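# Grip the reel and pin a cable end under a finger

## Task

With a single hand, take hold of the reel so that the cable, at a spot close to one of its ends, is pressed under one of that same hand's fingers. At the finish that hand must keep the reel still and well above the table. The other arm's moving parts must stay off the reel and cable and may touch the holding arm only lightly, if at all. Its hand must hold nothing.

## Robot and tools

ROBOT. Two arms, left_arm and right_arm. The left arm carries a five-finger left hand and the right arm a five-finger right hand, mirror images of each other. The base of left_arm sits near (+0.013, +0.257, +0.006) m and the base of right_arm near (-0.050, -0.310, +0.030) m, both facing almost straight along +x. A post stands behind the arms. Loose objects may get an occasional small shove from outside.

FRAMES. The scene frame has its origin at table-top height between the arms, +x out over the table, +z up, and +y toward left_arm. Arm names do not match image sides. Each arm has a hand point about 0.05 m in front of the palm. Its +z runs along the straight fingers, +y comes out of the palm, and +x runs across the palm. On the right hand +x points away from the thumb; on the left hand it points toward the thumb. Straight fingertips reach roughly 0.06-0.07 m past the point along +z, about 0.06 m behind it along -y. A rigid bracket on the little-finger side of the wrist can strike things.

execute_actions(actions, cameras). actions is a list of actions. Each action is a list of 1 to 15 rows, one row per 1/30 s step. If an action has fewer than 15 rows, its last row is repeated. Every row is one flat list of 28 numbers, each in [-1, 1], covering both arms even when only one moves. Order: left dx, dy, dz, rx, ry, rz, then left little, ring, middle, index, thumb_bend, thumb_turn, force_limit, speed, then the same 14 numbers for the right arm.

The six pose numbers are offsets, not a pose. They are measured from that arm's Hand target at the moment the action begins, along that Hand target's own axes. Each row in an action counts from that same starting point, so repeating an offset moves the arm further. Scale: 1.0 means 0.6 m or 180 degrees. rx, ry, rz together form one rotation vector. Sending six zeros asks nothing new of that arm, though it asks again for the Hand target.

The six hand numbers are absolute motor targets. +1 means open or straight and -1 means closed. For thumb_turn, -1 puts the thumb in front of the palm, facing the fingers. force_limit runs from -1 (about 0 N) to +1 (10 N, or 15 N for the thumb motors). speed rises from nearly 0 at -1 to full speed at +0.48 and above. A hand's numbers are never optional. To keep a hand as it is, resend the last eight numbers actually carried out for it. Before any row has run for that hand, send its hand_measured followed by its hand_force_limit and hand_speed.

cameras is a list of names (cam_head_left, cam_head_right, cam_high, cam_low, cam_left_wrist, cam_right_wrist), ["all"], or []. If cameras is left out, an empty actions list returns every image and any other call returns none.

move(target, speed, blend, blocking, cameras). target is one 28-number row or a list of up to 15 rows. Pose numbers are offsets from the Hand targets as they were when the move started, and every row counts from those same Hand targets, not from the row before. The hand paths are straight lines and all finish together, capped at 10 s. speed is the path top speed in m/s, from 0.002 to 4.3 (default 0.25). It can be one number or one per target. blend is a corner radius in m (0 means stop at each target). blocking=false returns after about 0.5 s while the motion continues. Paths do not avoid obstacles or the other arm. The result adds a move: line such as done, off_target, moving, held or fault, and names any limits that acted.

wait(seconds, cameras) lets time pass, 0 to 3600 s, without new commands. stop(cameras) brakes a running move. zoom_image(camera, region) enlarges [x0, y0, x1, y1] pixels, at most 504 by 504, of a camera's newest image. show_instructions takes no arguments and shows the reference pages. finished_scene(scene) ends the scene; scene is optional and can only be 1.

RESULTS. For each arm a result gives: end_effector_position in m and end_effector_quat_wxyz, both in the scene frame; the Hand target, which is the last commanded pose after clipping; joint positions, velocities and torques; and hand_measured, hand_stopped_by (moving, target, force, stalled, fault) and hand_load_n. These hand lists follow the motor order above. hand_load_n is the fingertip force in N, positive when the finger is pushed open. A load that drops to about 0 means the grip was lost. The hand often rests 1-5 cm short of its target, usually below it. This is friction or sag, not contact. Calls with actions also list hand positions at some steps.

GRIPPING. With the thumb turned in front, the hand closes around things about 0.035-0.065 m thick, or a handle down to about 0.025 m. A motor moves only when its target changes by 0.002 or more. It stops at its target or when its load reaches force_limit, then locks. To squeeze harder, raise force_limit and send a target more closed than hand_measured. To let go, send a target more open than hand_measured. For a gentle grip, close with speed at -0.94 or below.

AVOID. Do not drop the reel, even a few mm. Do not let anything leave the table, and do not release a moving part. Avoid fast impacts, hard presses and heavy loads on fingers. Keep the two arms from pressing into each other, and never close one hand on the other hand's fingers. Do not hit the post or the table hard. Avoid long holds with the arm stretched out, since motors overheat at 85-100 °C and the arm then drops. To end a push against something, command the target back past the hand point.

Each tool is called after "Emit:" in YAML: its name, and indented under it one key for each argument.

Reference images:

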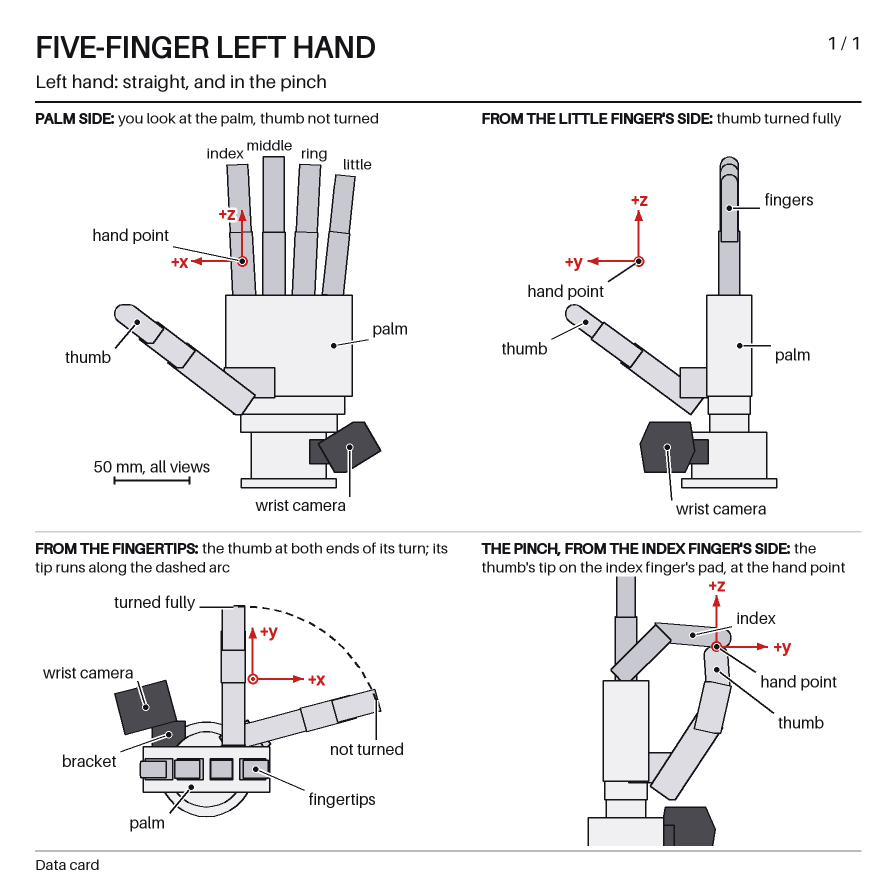

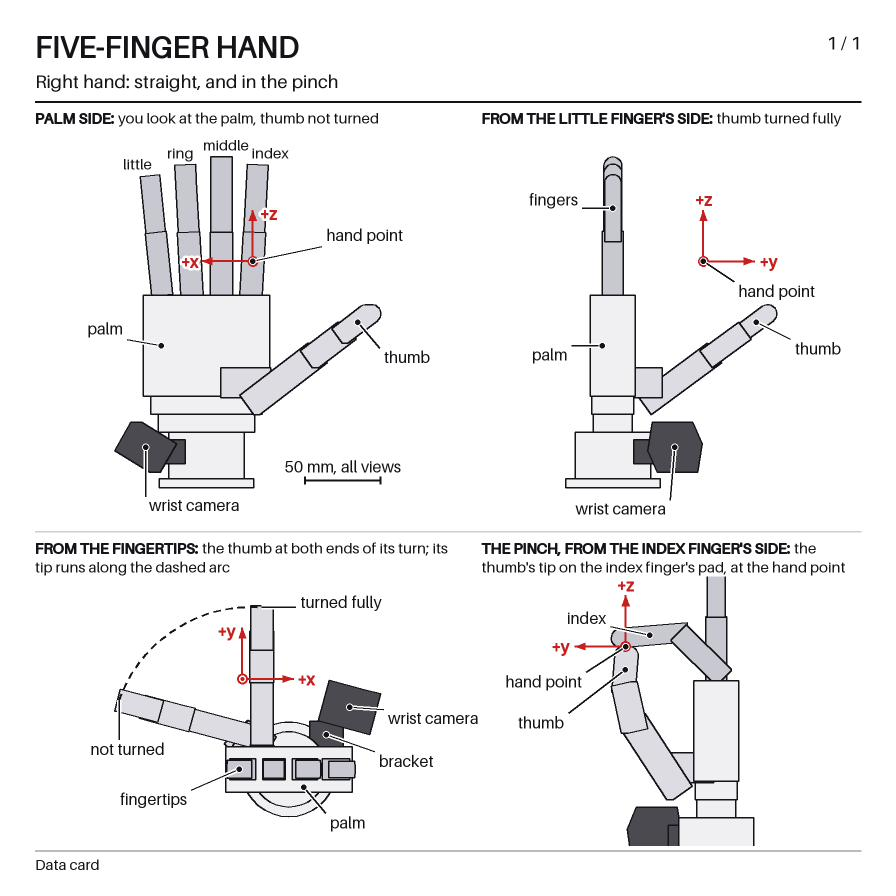

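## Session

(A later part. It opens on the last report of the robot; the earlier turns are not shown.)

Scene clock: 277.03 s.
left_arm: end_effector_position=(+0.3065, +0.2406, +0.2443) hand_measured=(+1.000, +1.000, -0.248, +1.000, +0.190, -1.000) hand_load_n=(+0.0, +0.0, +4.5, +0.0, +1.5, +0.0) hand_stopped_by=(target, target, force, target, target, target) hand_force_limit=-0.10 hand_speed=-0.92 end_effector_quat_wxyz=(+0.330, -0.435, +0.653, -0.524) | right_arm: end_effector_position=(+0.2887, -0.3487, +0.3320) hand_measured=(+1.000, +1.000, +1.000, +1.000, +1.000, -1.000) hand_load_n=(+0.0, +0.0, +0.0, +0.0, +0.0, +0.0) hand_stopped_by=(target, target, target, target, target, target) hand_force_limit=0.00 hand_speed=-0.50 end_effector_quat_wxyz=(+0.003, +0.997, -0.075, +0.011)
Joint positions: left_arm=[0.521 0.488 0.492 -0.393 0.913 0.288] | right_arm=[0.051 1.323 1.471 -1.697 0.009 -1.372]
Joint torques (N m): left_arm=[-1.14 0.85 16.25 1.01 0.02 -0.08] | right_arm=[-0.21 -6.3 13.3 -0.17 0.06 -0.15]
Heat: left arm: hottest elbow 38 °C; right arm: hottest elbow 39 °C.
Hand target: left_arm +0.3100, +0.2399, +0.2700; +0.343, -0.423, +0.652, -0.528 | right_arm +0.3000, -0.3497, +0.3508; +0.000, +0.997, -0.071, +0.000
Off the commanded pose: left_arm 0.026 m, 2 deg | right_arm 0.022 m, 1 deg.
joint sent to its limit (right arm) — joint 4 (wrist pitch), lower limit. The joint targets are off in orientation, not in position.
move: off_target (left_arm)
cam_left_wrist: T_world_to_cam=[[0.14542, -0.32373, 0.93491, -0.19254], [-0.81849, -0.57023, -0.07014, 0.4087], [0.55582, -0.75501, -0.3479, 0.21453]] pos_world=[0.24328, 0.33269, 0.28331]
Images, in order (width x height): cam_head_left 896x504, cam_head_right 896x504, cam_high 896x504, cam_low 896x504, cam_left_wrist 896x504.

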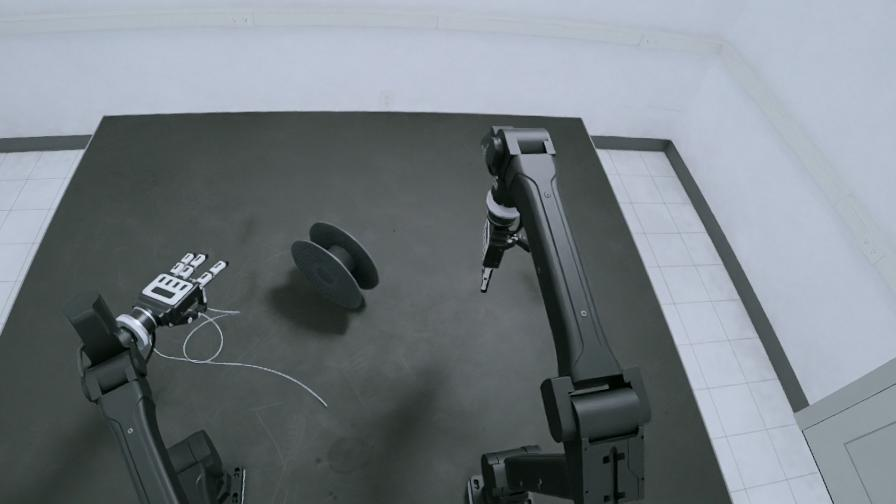

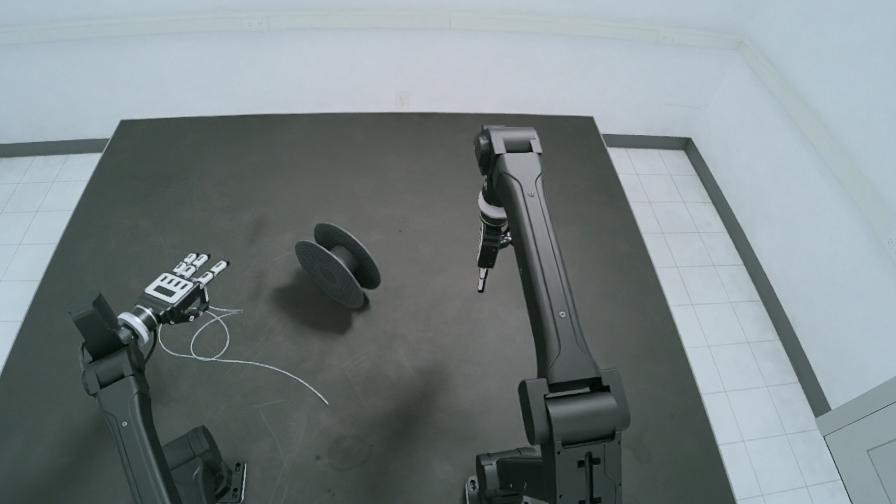

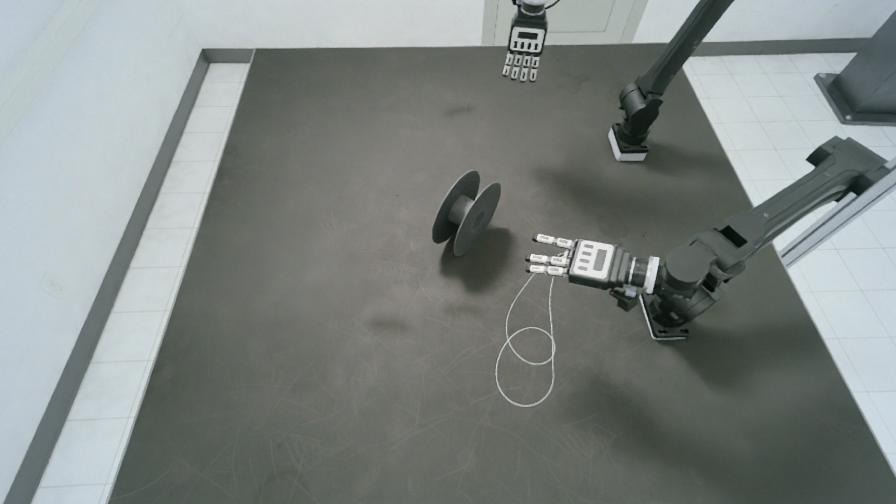

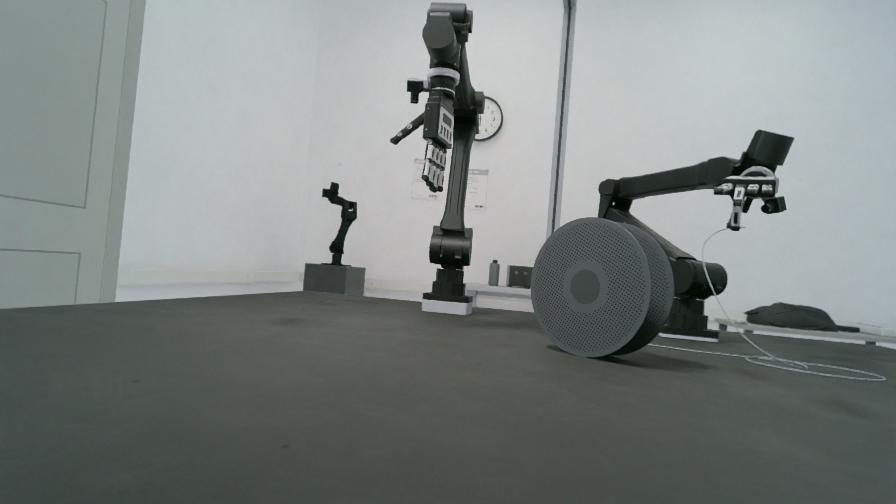

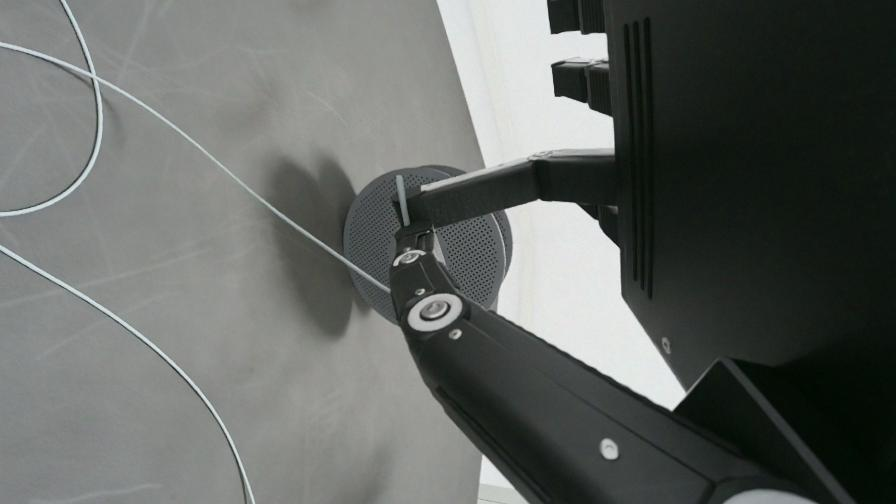

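Emit:
move:
  target: [0,0,0,0,0,0, 1,1,-0.6,1,0.19,-1,-0.1,-0.92, -0.2217,-0.6077,0.1347,0.4857,0.1388,0.1388, -1,-1,0.4,-1,0.3,-1,0,-0.3]
  speed: 0.15
  cameras: ["cam_left_wrist","cam_right_wrist","cam_low","cam_high","cam_head_left"]

Scene clock: 292.43 s.
left_arm: end_effector_position=(+0.3065, +0.2405, +0.2444) hand_measured=(+1.000, +1.000, -0.248, +1.000, +0.190, -1.000) hand_load_n=(+0.0, +0.0, +4.5, +0.0, +1.5, +0.0) hand_stopped_by=(target, target, force, target, target, target) hand_force_limit=-0.10 hand_speed=-0.92 end_effector_quat_wxyz=(+0.330, -0.435, +0.653, -0.525) | right_arm: end_effector_position=(+0.2214, +0.0285, +0.2689) hand_measured=(-1.000, -1.000, +0.400, -0.408, +0.304, -1.000) hand_load_n=(+0.0, +0.0, +0.0, +6.0, +4.5, +0.0) hand_stopped_by=(target, target, target, force, target, target) hand_force_limit=0.00 hand_speed=-0.30 end_effector_quat_wxyz=(+0.659, -0.670, +0.240, -0.244)
Joint positions: left_arm=[0.521 0.488 0.492 -0.393 0.913 0.288] | right_arm=[0.793 0.833 0.419 0.401 -0.08 -0.011]
Joint torques (N m): left_arm=[-1.03 0.91 16.24 0.9 0.02 -0.07] | right_arm=[0.38 -1.08 8.92 2.47 0.08 0.02]
Heat: left arm: hottest elbow 39 °C; right arm: hottest elbow 39 °C.
Hand target: left_arm +0.3100, +0.2399, +0.2701; +0.343, -0.423, +0.652, -0.528 | right_arm +0.2200, +0.0299, +0.2697; +0.664, -0.665, +0.242, -0.242
Off the commanded pose: left_arm 0.026 m, 2 deg | right_arm 0.002 m, 1 deg.
move: done
cam_left_wrist: T_world_to_cam=[[0.1458, -0.32307, 0.93508, -0.1929], [-0.81844, -0.57038, -0.06946, 0.40855], [0.55579, -0.75518, -0.34757, 0.2145]] pos_world=[0.24328, 0.33269, 0.28331]
cam_right_wrist: T_world_to_cam=[[0.20781, -0.21717, -0.95376, 0.21361], [-0.95562, 0.16308, -0.24535, 0.27551], [0.20882, 0.96242, -0.17364, 0.08863]] pos_world=[0.20038, -0.08384, 0.28672]
Images, in order (width x height): cam_head_left 896x504, cam_high 896x504, cam_low 896x504, cam_left_wrist 896x504, cam_right_wrist 896x504.

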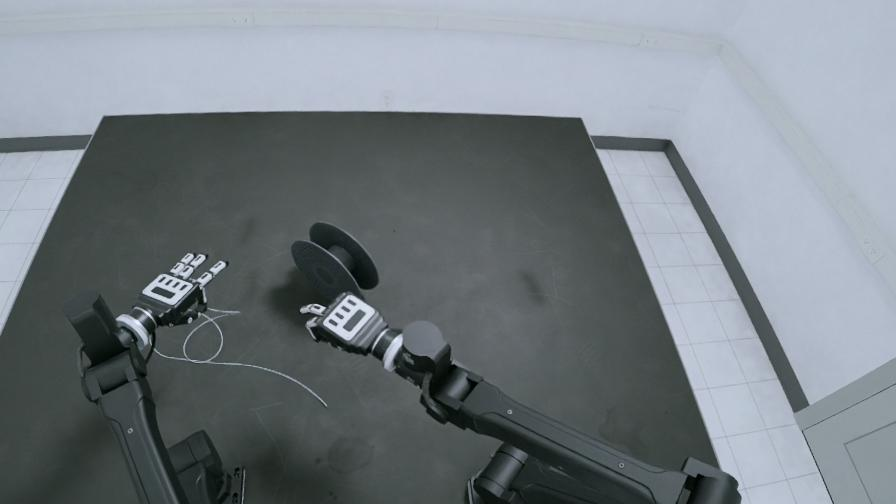

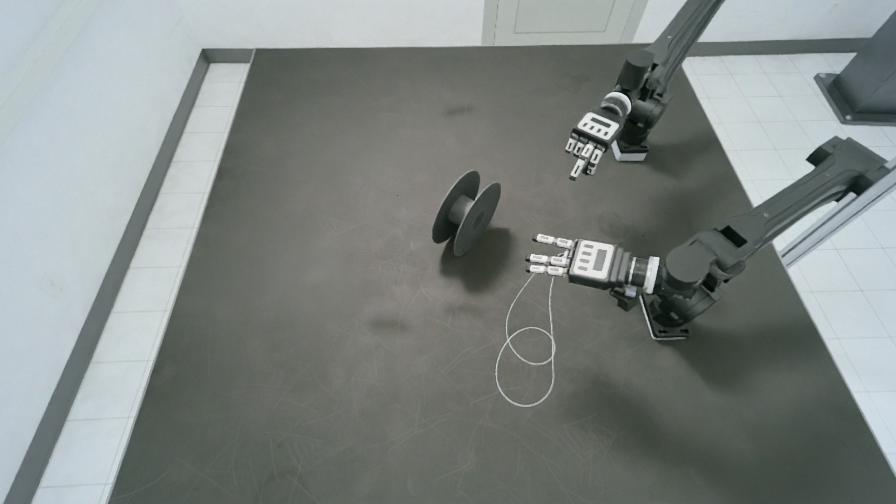

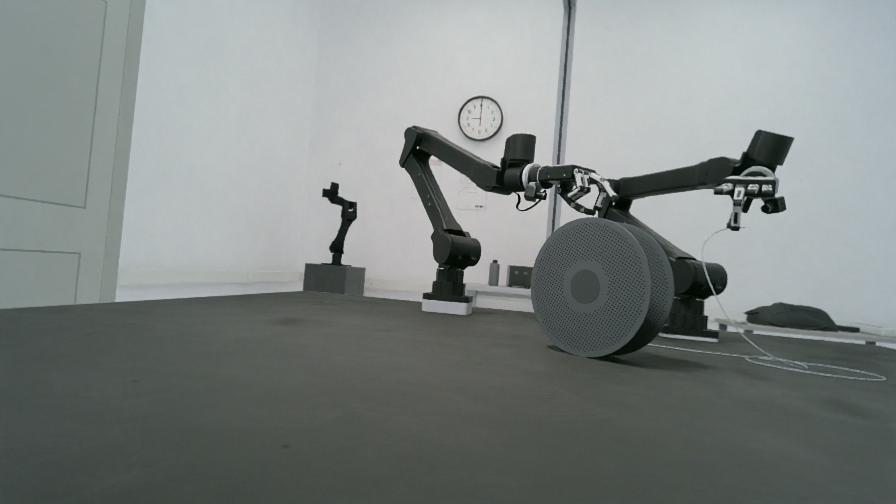

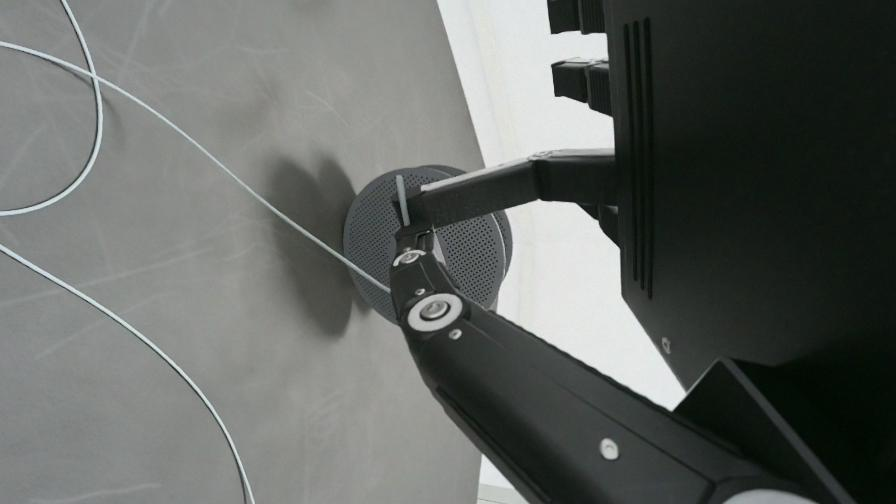

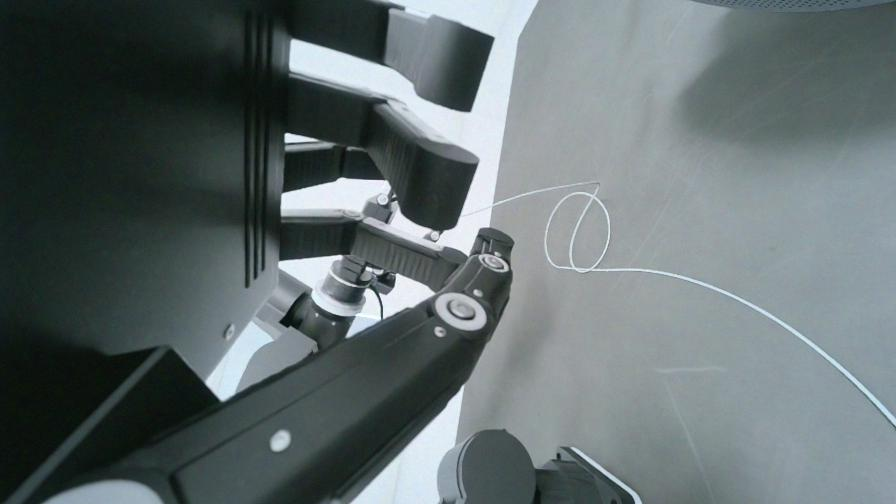

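Emit:
move:
  target:
    - [0,0,0,0,0,0, 1,1,-0.6,1,0.19,-1,-0.1,-0.92, 0,0,0,0,0,0, -1,-1,0.4,0.4,0.1,-1,0,-0.3]
    - [0,0,0,0,0,0, 1,1,-0.6,1,0.19,-1,-0.1,-0.92, -0.075,0.1395,0.1188,0,0,0.5, -1,-1,0.4,0.4,0.1,-1,0,-0.3]
  speed: 0.12
  cameras: ["cam_right_wrist","cam_low","cam_high","cam_head_left"]

Scene clock: 301.20 s.
left_arm: end_effector_position=(+0.3065, +0.2405, +0.2444) hand_measured=(+1.000, +1.000, -0.248, +1.000, +0.190, -1.000) hand_load_n=(+0.0, -0.5, +4.5, +0.0, +1.5, +0.0) hand_stopped_by=(target, target, force, target, target, target) hand_force_limit=-0.10 hand_speed=-0.92 end_effector_quat_wxyz=(+0.330, -0.435, +0.653, -0.525) | right_arm: end_effector_position=(+0.2269, +0.1037, +0.1714) hand_measured=(-1.000, -1.000, +0.400, +0.400, +0.100, -1.000) hand_load_n=(+0.0, +0.0, +0.0, +0.0, +0.0, +0.0) hand_stopped_by=(target, target, target, target, target, target) hand_force_limit=0.00 hand_speed=-0.30 end_effector_quat_wxyz=(+0.628, -0.308, +0.655, +0.287)
Joint positions: left_arm=[0.521 0.488 0.492 -0.393 0.913 0.288] | right_arm=[0.857 1.708 0.36 1.301 -0.013 1.559]
Joint torques (N m): left_arm=[-1.08 0.91 16.24 0.91 0.02 -0.05] | right_arm=[0.73 -6.36 6.09 2.5 0.08 0.08]
Heat: left arm: hottest elbow 40 °C; right arm: hottest elbow 39 °C.
Hand target: left_arm +0.3100, +0.2399, +0.2701; +0.343, -0.423, +0.652, -0.528 | right_arm +0.2313, +0.1134, +0.1858; +0.641, -0.299, +0.641, +0.298
Off the commanded pose: left_arm 0.026 m, 2 deg | right_arm 0.018 m, 3 deg.
move: off_target (right_arm)
cam_right_wrist: T_world_to_cam=[[-0.75038, 0.58996, -0.29811, 0.15716], [-0.48187, -0.17951, 0.85766, -0.0165], [0.45247, 0.78722, 0.41899, -0.14059]] pos_world=[0.17359, 0.01499, 0.1199]
Images, in order (width x height): cam_head_left 896x504, cam_high 896x504, cam_low 896x504, cam_right_wrist 896x504.

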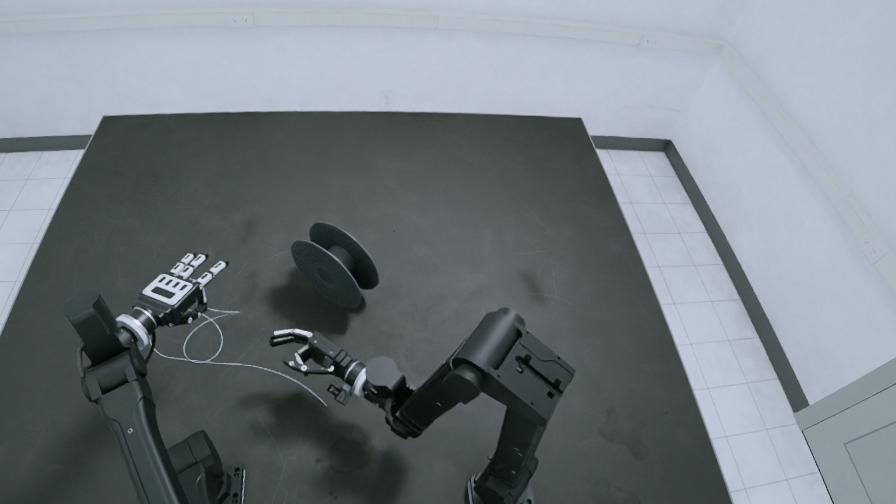

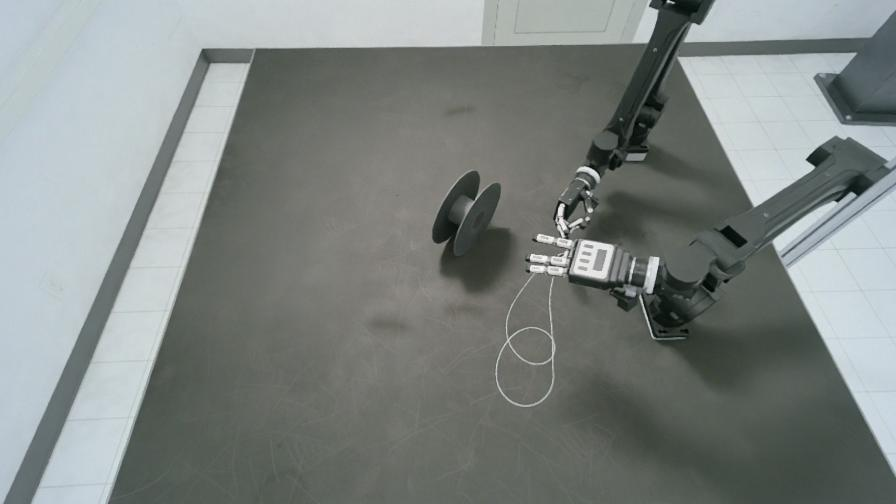

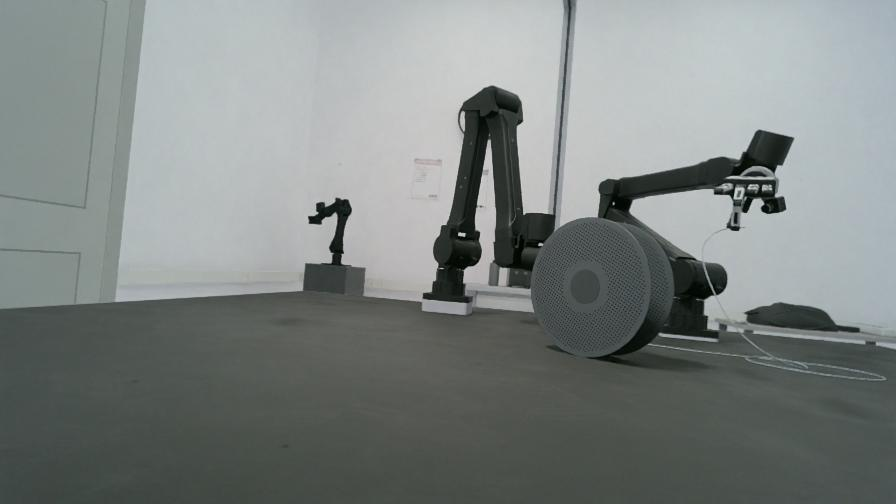

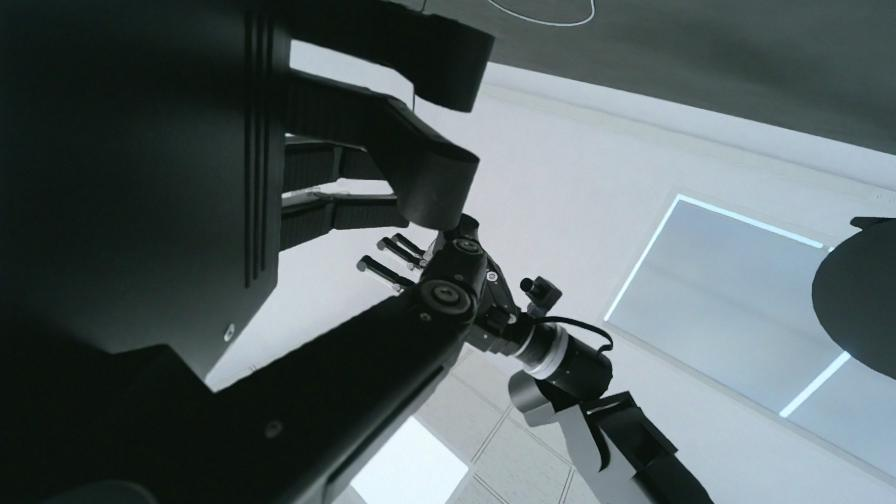

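Emit:
execute_actions:
  actions: []
  cameras: ["cam_left_wrist","cam_head_left","cam_head_right","cam_low","cam_high"]

Emit:
zoom_image:
  camera: "cam_low"
  region: [600, 180, 800, 320]

Emit:
zoom_image:
  camera: "cam_head_left"
  region: [170, 250, 420, 420]

Scene clock: 302.83 s.
left_arm: end_effector_position=(+0.3065, +0.2405, +0.2444) hand_measured=(+1.000, +1.000, -0.248, +1.000, +0.190, -1.000) hand_load_n=(+0.0, +0.0, +4.5, +0.0, +1.5, +0.0) hand_stopped_by=(target, target, force, target, target, target) hand_force_limit=-0.10 hand_speed=-0.92 end_effector_quat_wxyz=(+0.330, -0.435, +0.653, -0.525) | right_arm: end_effector_position=(+0.2269, +0.1037, +0.1715) hand_measured=(-1.000, -1.000, +0.400, +0.400, +0.100, -1.000) hand_load_n=(+0.0, +0.0, +0.0, +0.0, +0.0, +0.0) hand_stopped_by=(target, target, target, target, target, target) hand_force_limit=0.00 hand_speed=-0.30 end_effector_quat_wxyz=(+0.628, -0.308, +0.655, +0.287)
Joint positions: left_arm=[0.521 0.488 0.492 -0.393 0.913 0.288] | right_arm=[0.857 1.708 0.36 1.301 -0.013 1.56]
Joint velocities: within noise
Joint torques (N m): left_arm=[-1.08 0.91 16.25 0.92 0.02 -0.06] | right_arm=[0.67 -6.42 6.11 2.48 0.08 0.09]
Motor temperatures (°C): left_arm=[30 23 40 28 28 29] | right_arm=[29 31 38 28 24 25]
Heat: left arm: hottest elbow 40 °C; right arm: hottest elbow 38 °C.
Hand target: left_arm +0.3100, +0.2399, +0.2701; +0.343, -0.423, +0.652, -0.528 | right_arm +0.2313, +0.1134, +0.1858; +0.641, -0.299, +0.641, +0.298
Off the commanded pose: left_arm 0.026 m, 2 deg | right_arm 0.018 m, 3 deg.
camera_calibration:
cam_left_wrist: T_world_to_cam=[[0.1458, -0.32307, 0.93508, -0.1929], [-0.81844, -0.57038, -0.06946, 0.40855], [0.55579, -0.75518, -0.34757, 0.2145]] pos_world=[0.24328, 0.33269, 0.28331]
Images, in order (width x height): cam_head_left 896x504, cam_head_right 896x504, cam_high 896x504, cam_low 896x504, cam_left_wrist 896x504.

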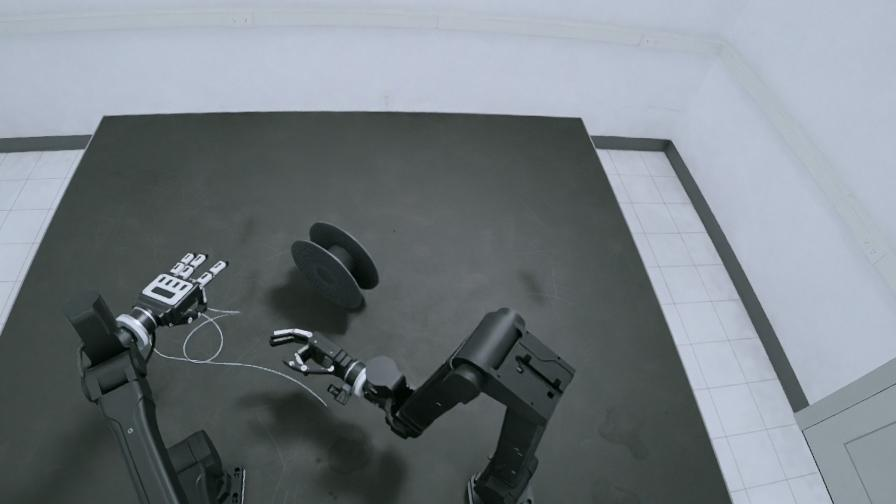

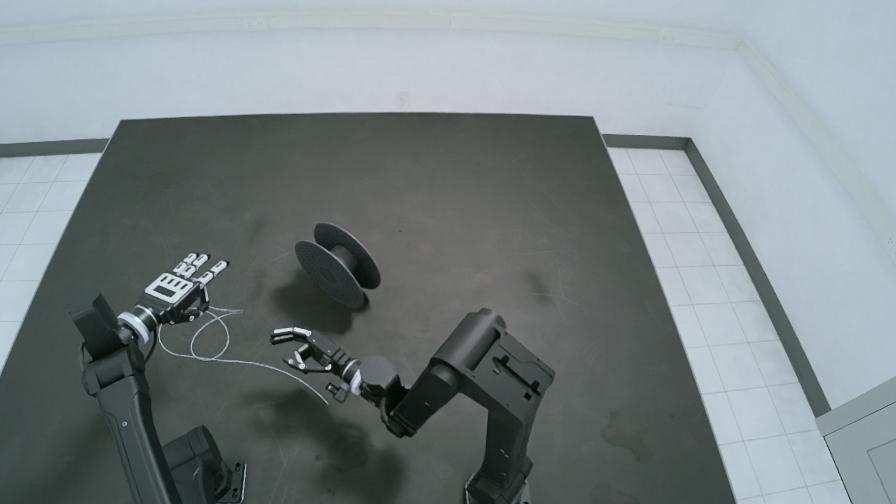

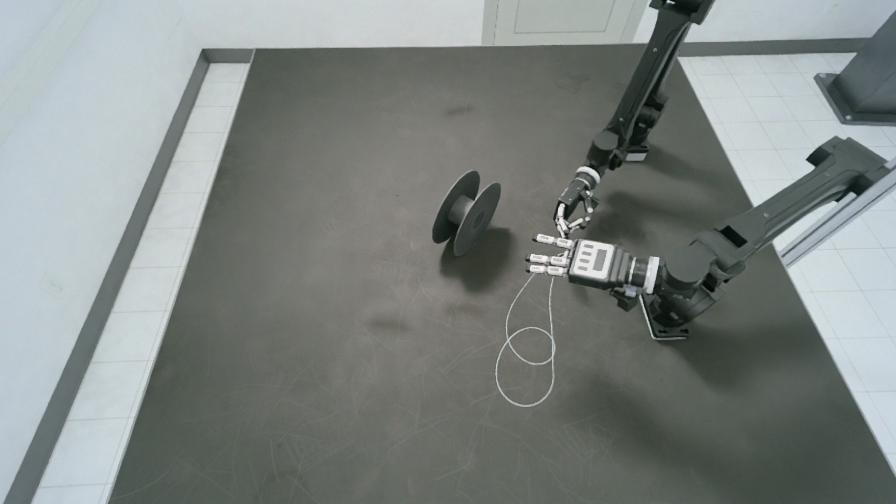

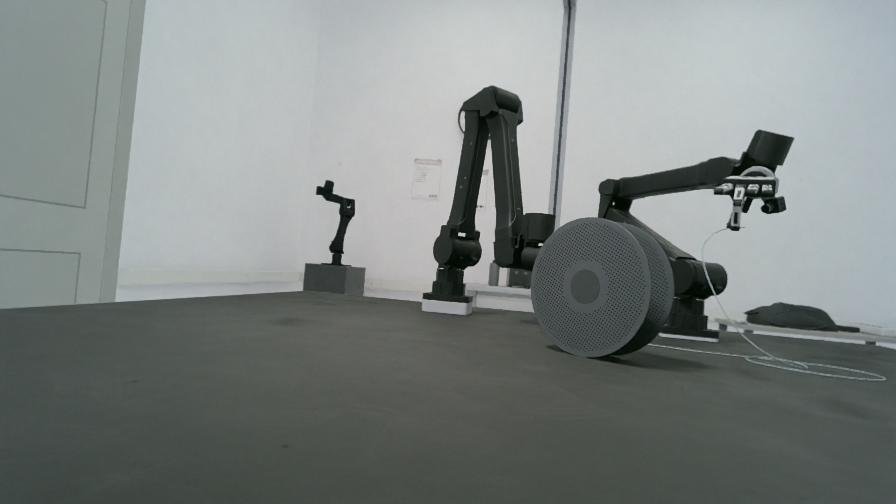

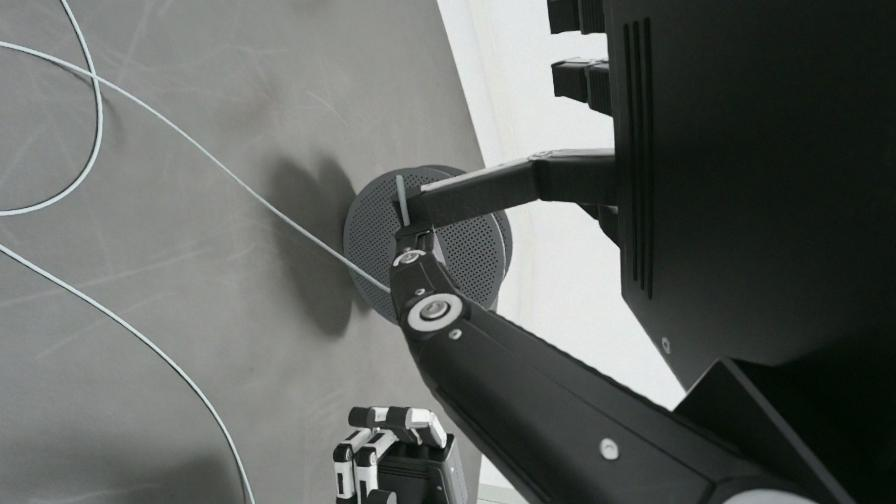

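Scaled by 2.520 from the camera's image (finer frame: 1280x720).

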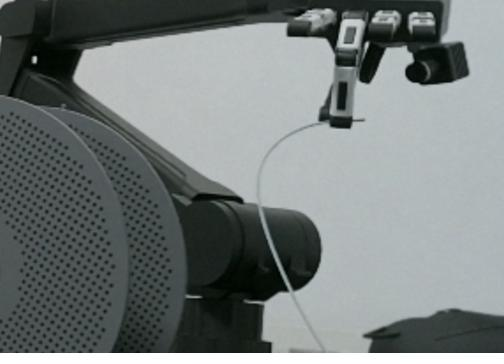

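Scaled by 2.016 from the camera's image (finer frame: 1280x720).

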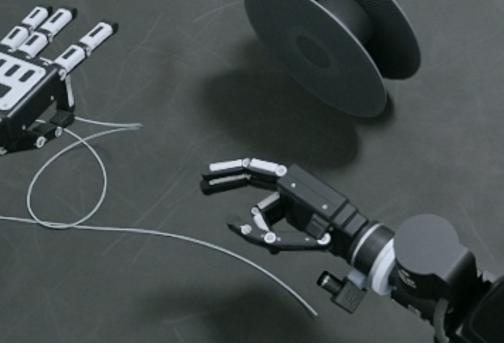

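Emit:
move:
  target: [0,0,0,0,0,0, 1,1,-0.6,1,0.19,-1,-0.1,-0.92, -0.0083,-0.0273,0.0818,0,0,-0.1, -1,-1,0.4,0.4,0.1,-1,0,-0.3]
  speed: 0.08
  cameras: ["cam_left_wrist","cam_right_wrist","cam_low","cam_head_left"]

Emit:
zoom_image:
  camera: "cam_low"
  region: [600, 180, 800, 320]

Emit:
zoom_image:
  camera: "cam_head_left"
  region: [170, 250, 420, 420]

Scene clock: 313.87 s.
left_arm: end_effector_position=(+0.3065, +0.2405, +0.2444) hand_measured=(+1.000, +1.000, -0.248, +1.000, +0.190, -1.000) hand_load_n=(+0.0, +0.5, +4.5, +0.0, +1.5, +0.0) hand_stopped_by=(target, target, force, target, target, target) hand_force_limit=-0.10 hand_speed=-0.92 end_effector_quat_wxyz=(+0.330, -0.435, +0.653, -0.525) | right_arm: end_effector_position=(+0.2644, +0.1339, +0.1718) hand_measured=(-1.000, -1.000, +0.400, +0.400, +0.100, -1.000) hand_load_n=(+0.0, +0.0, +0.0, +0.0, +0.0, +0.0) hand_stopped_by=(target, target, target, target, target, target) hand_force_limit=0.00 hand_speed=-0.30 end_effector_quat_wxyz=(+0.664, -0.401, +0.600, +0.196)
Joint positions: left_arm=[0.521 0.488 0.492 -0.393 0.913 0.288] | right_arm=[0.811 1.694 0.495 1.156 -0.067 1.265]
Joint torques (N m): left_arm=[-1.08 0.91 16.24 0.91 0.02 -0.06] | right_arm=[-0.73 -9 7.6 1.52 -0.23 -0.1]
Heat: left arm: hottest elbow 41 °C; right arm: hottest elbow 38 °C.
Hand target: left_arm +0.3100, +0.2399, +0.2701; +0.343, -0.423, +0.652, -0.528 | right_arm +0.2755, +0.1403, +0.1906; +0.679, -0.396, +0.586, +0.194
Off the commanded pose: left_arm 0.026 m, 2 deg | right_arm 0.023 m, 3 deg.
move: off_target (right_arm)
cam_left_wrist: T_world_to_cam=[[0.1458, -0.32307, 0.93508, -0.1929], [-0.81844, -0.57038, -0.06946, 0.40855], [0.55579, -0.75518, -0.34757, 0.2145]] pos_world=[0.24328, 0.33269, 0.28331]
cam_right_wrist: T_world_to_cam=[[-0.66425, 0.49539, -0.55978, 0.20241], [-0.66196, -0.04195, 0.74837, 0.05458], [0.34725, 0.86766, 0.35579, -0.15352]] pos_world=[0.22389, 0.03522, 0.12708]
Images, in order (width x height): cam_head_left 896x504, cam_low 896x504, cam_left_wrist 896x504, cam_right_wrist 896x504.

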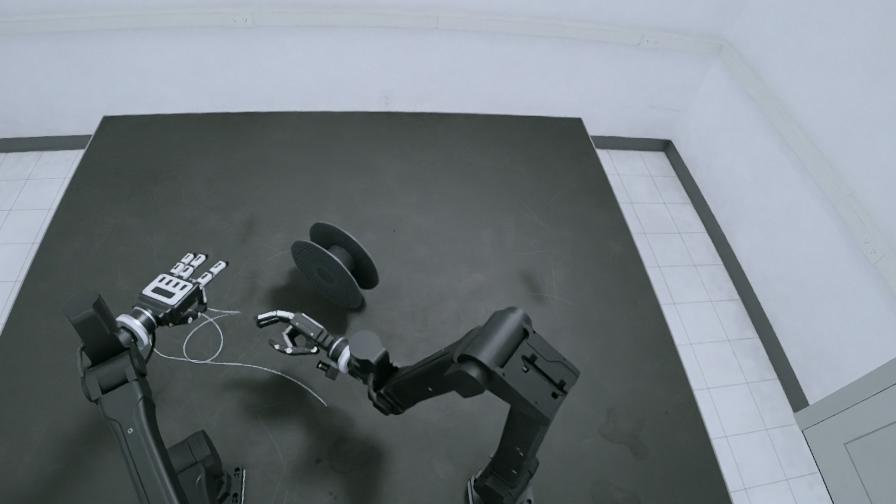

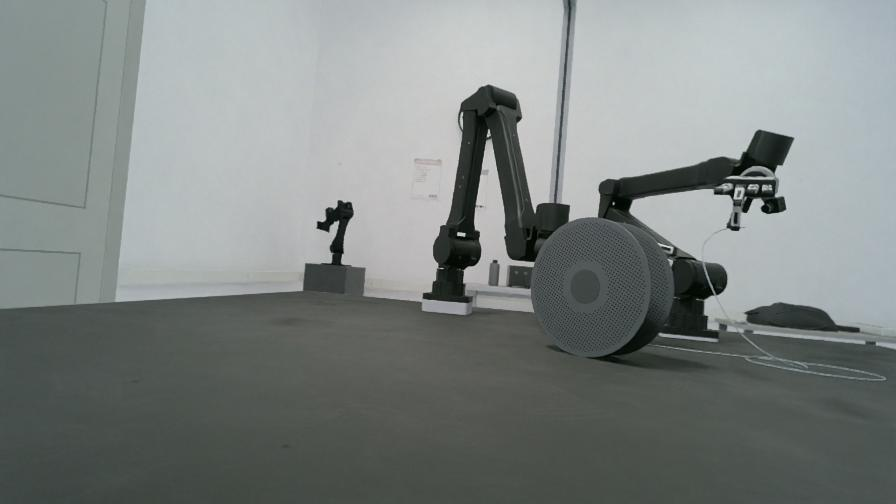

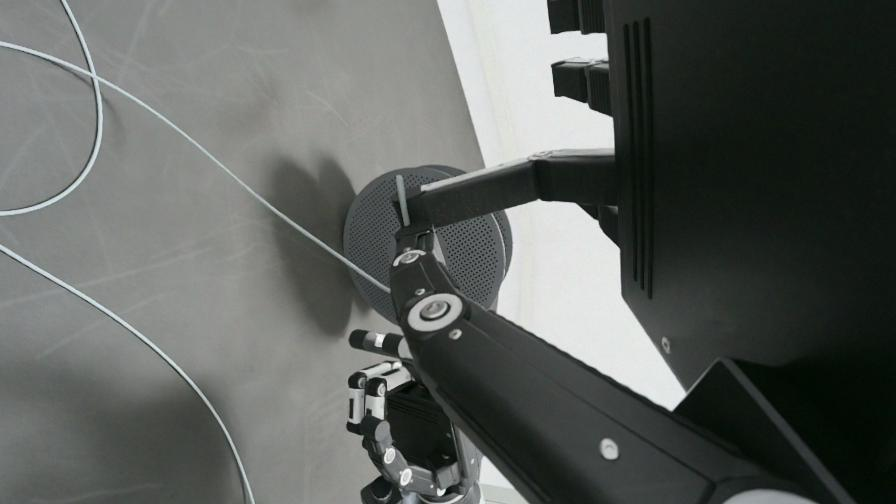

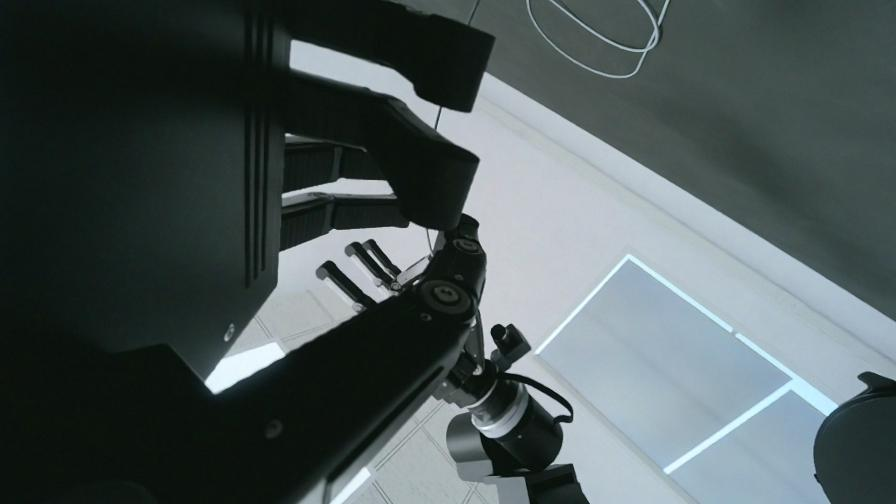

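Scaled by 2.520 from the camera's image (finer frame: 1280x720).

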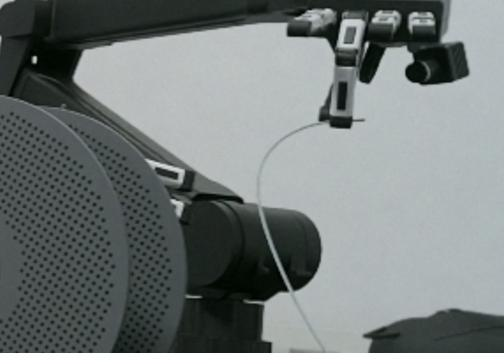

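Scaled by 2.016 from the camera's image (finer frame: 1280x720).

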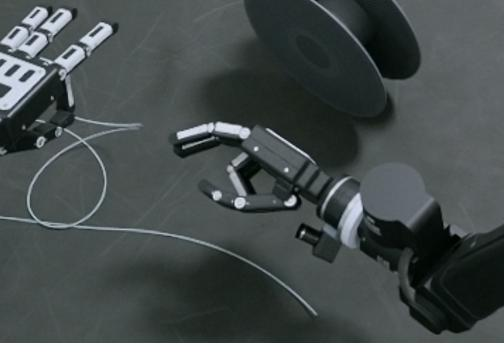

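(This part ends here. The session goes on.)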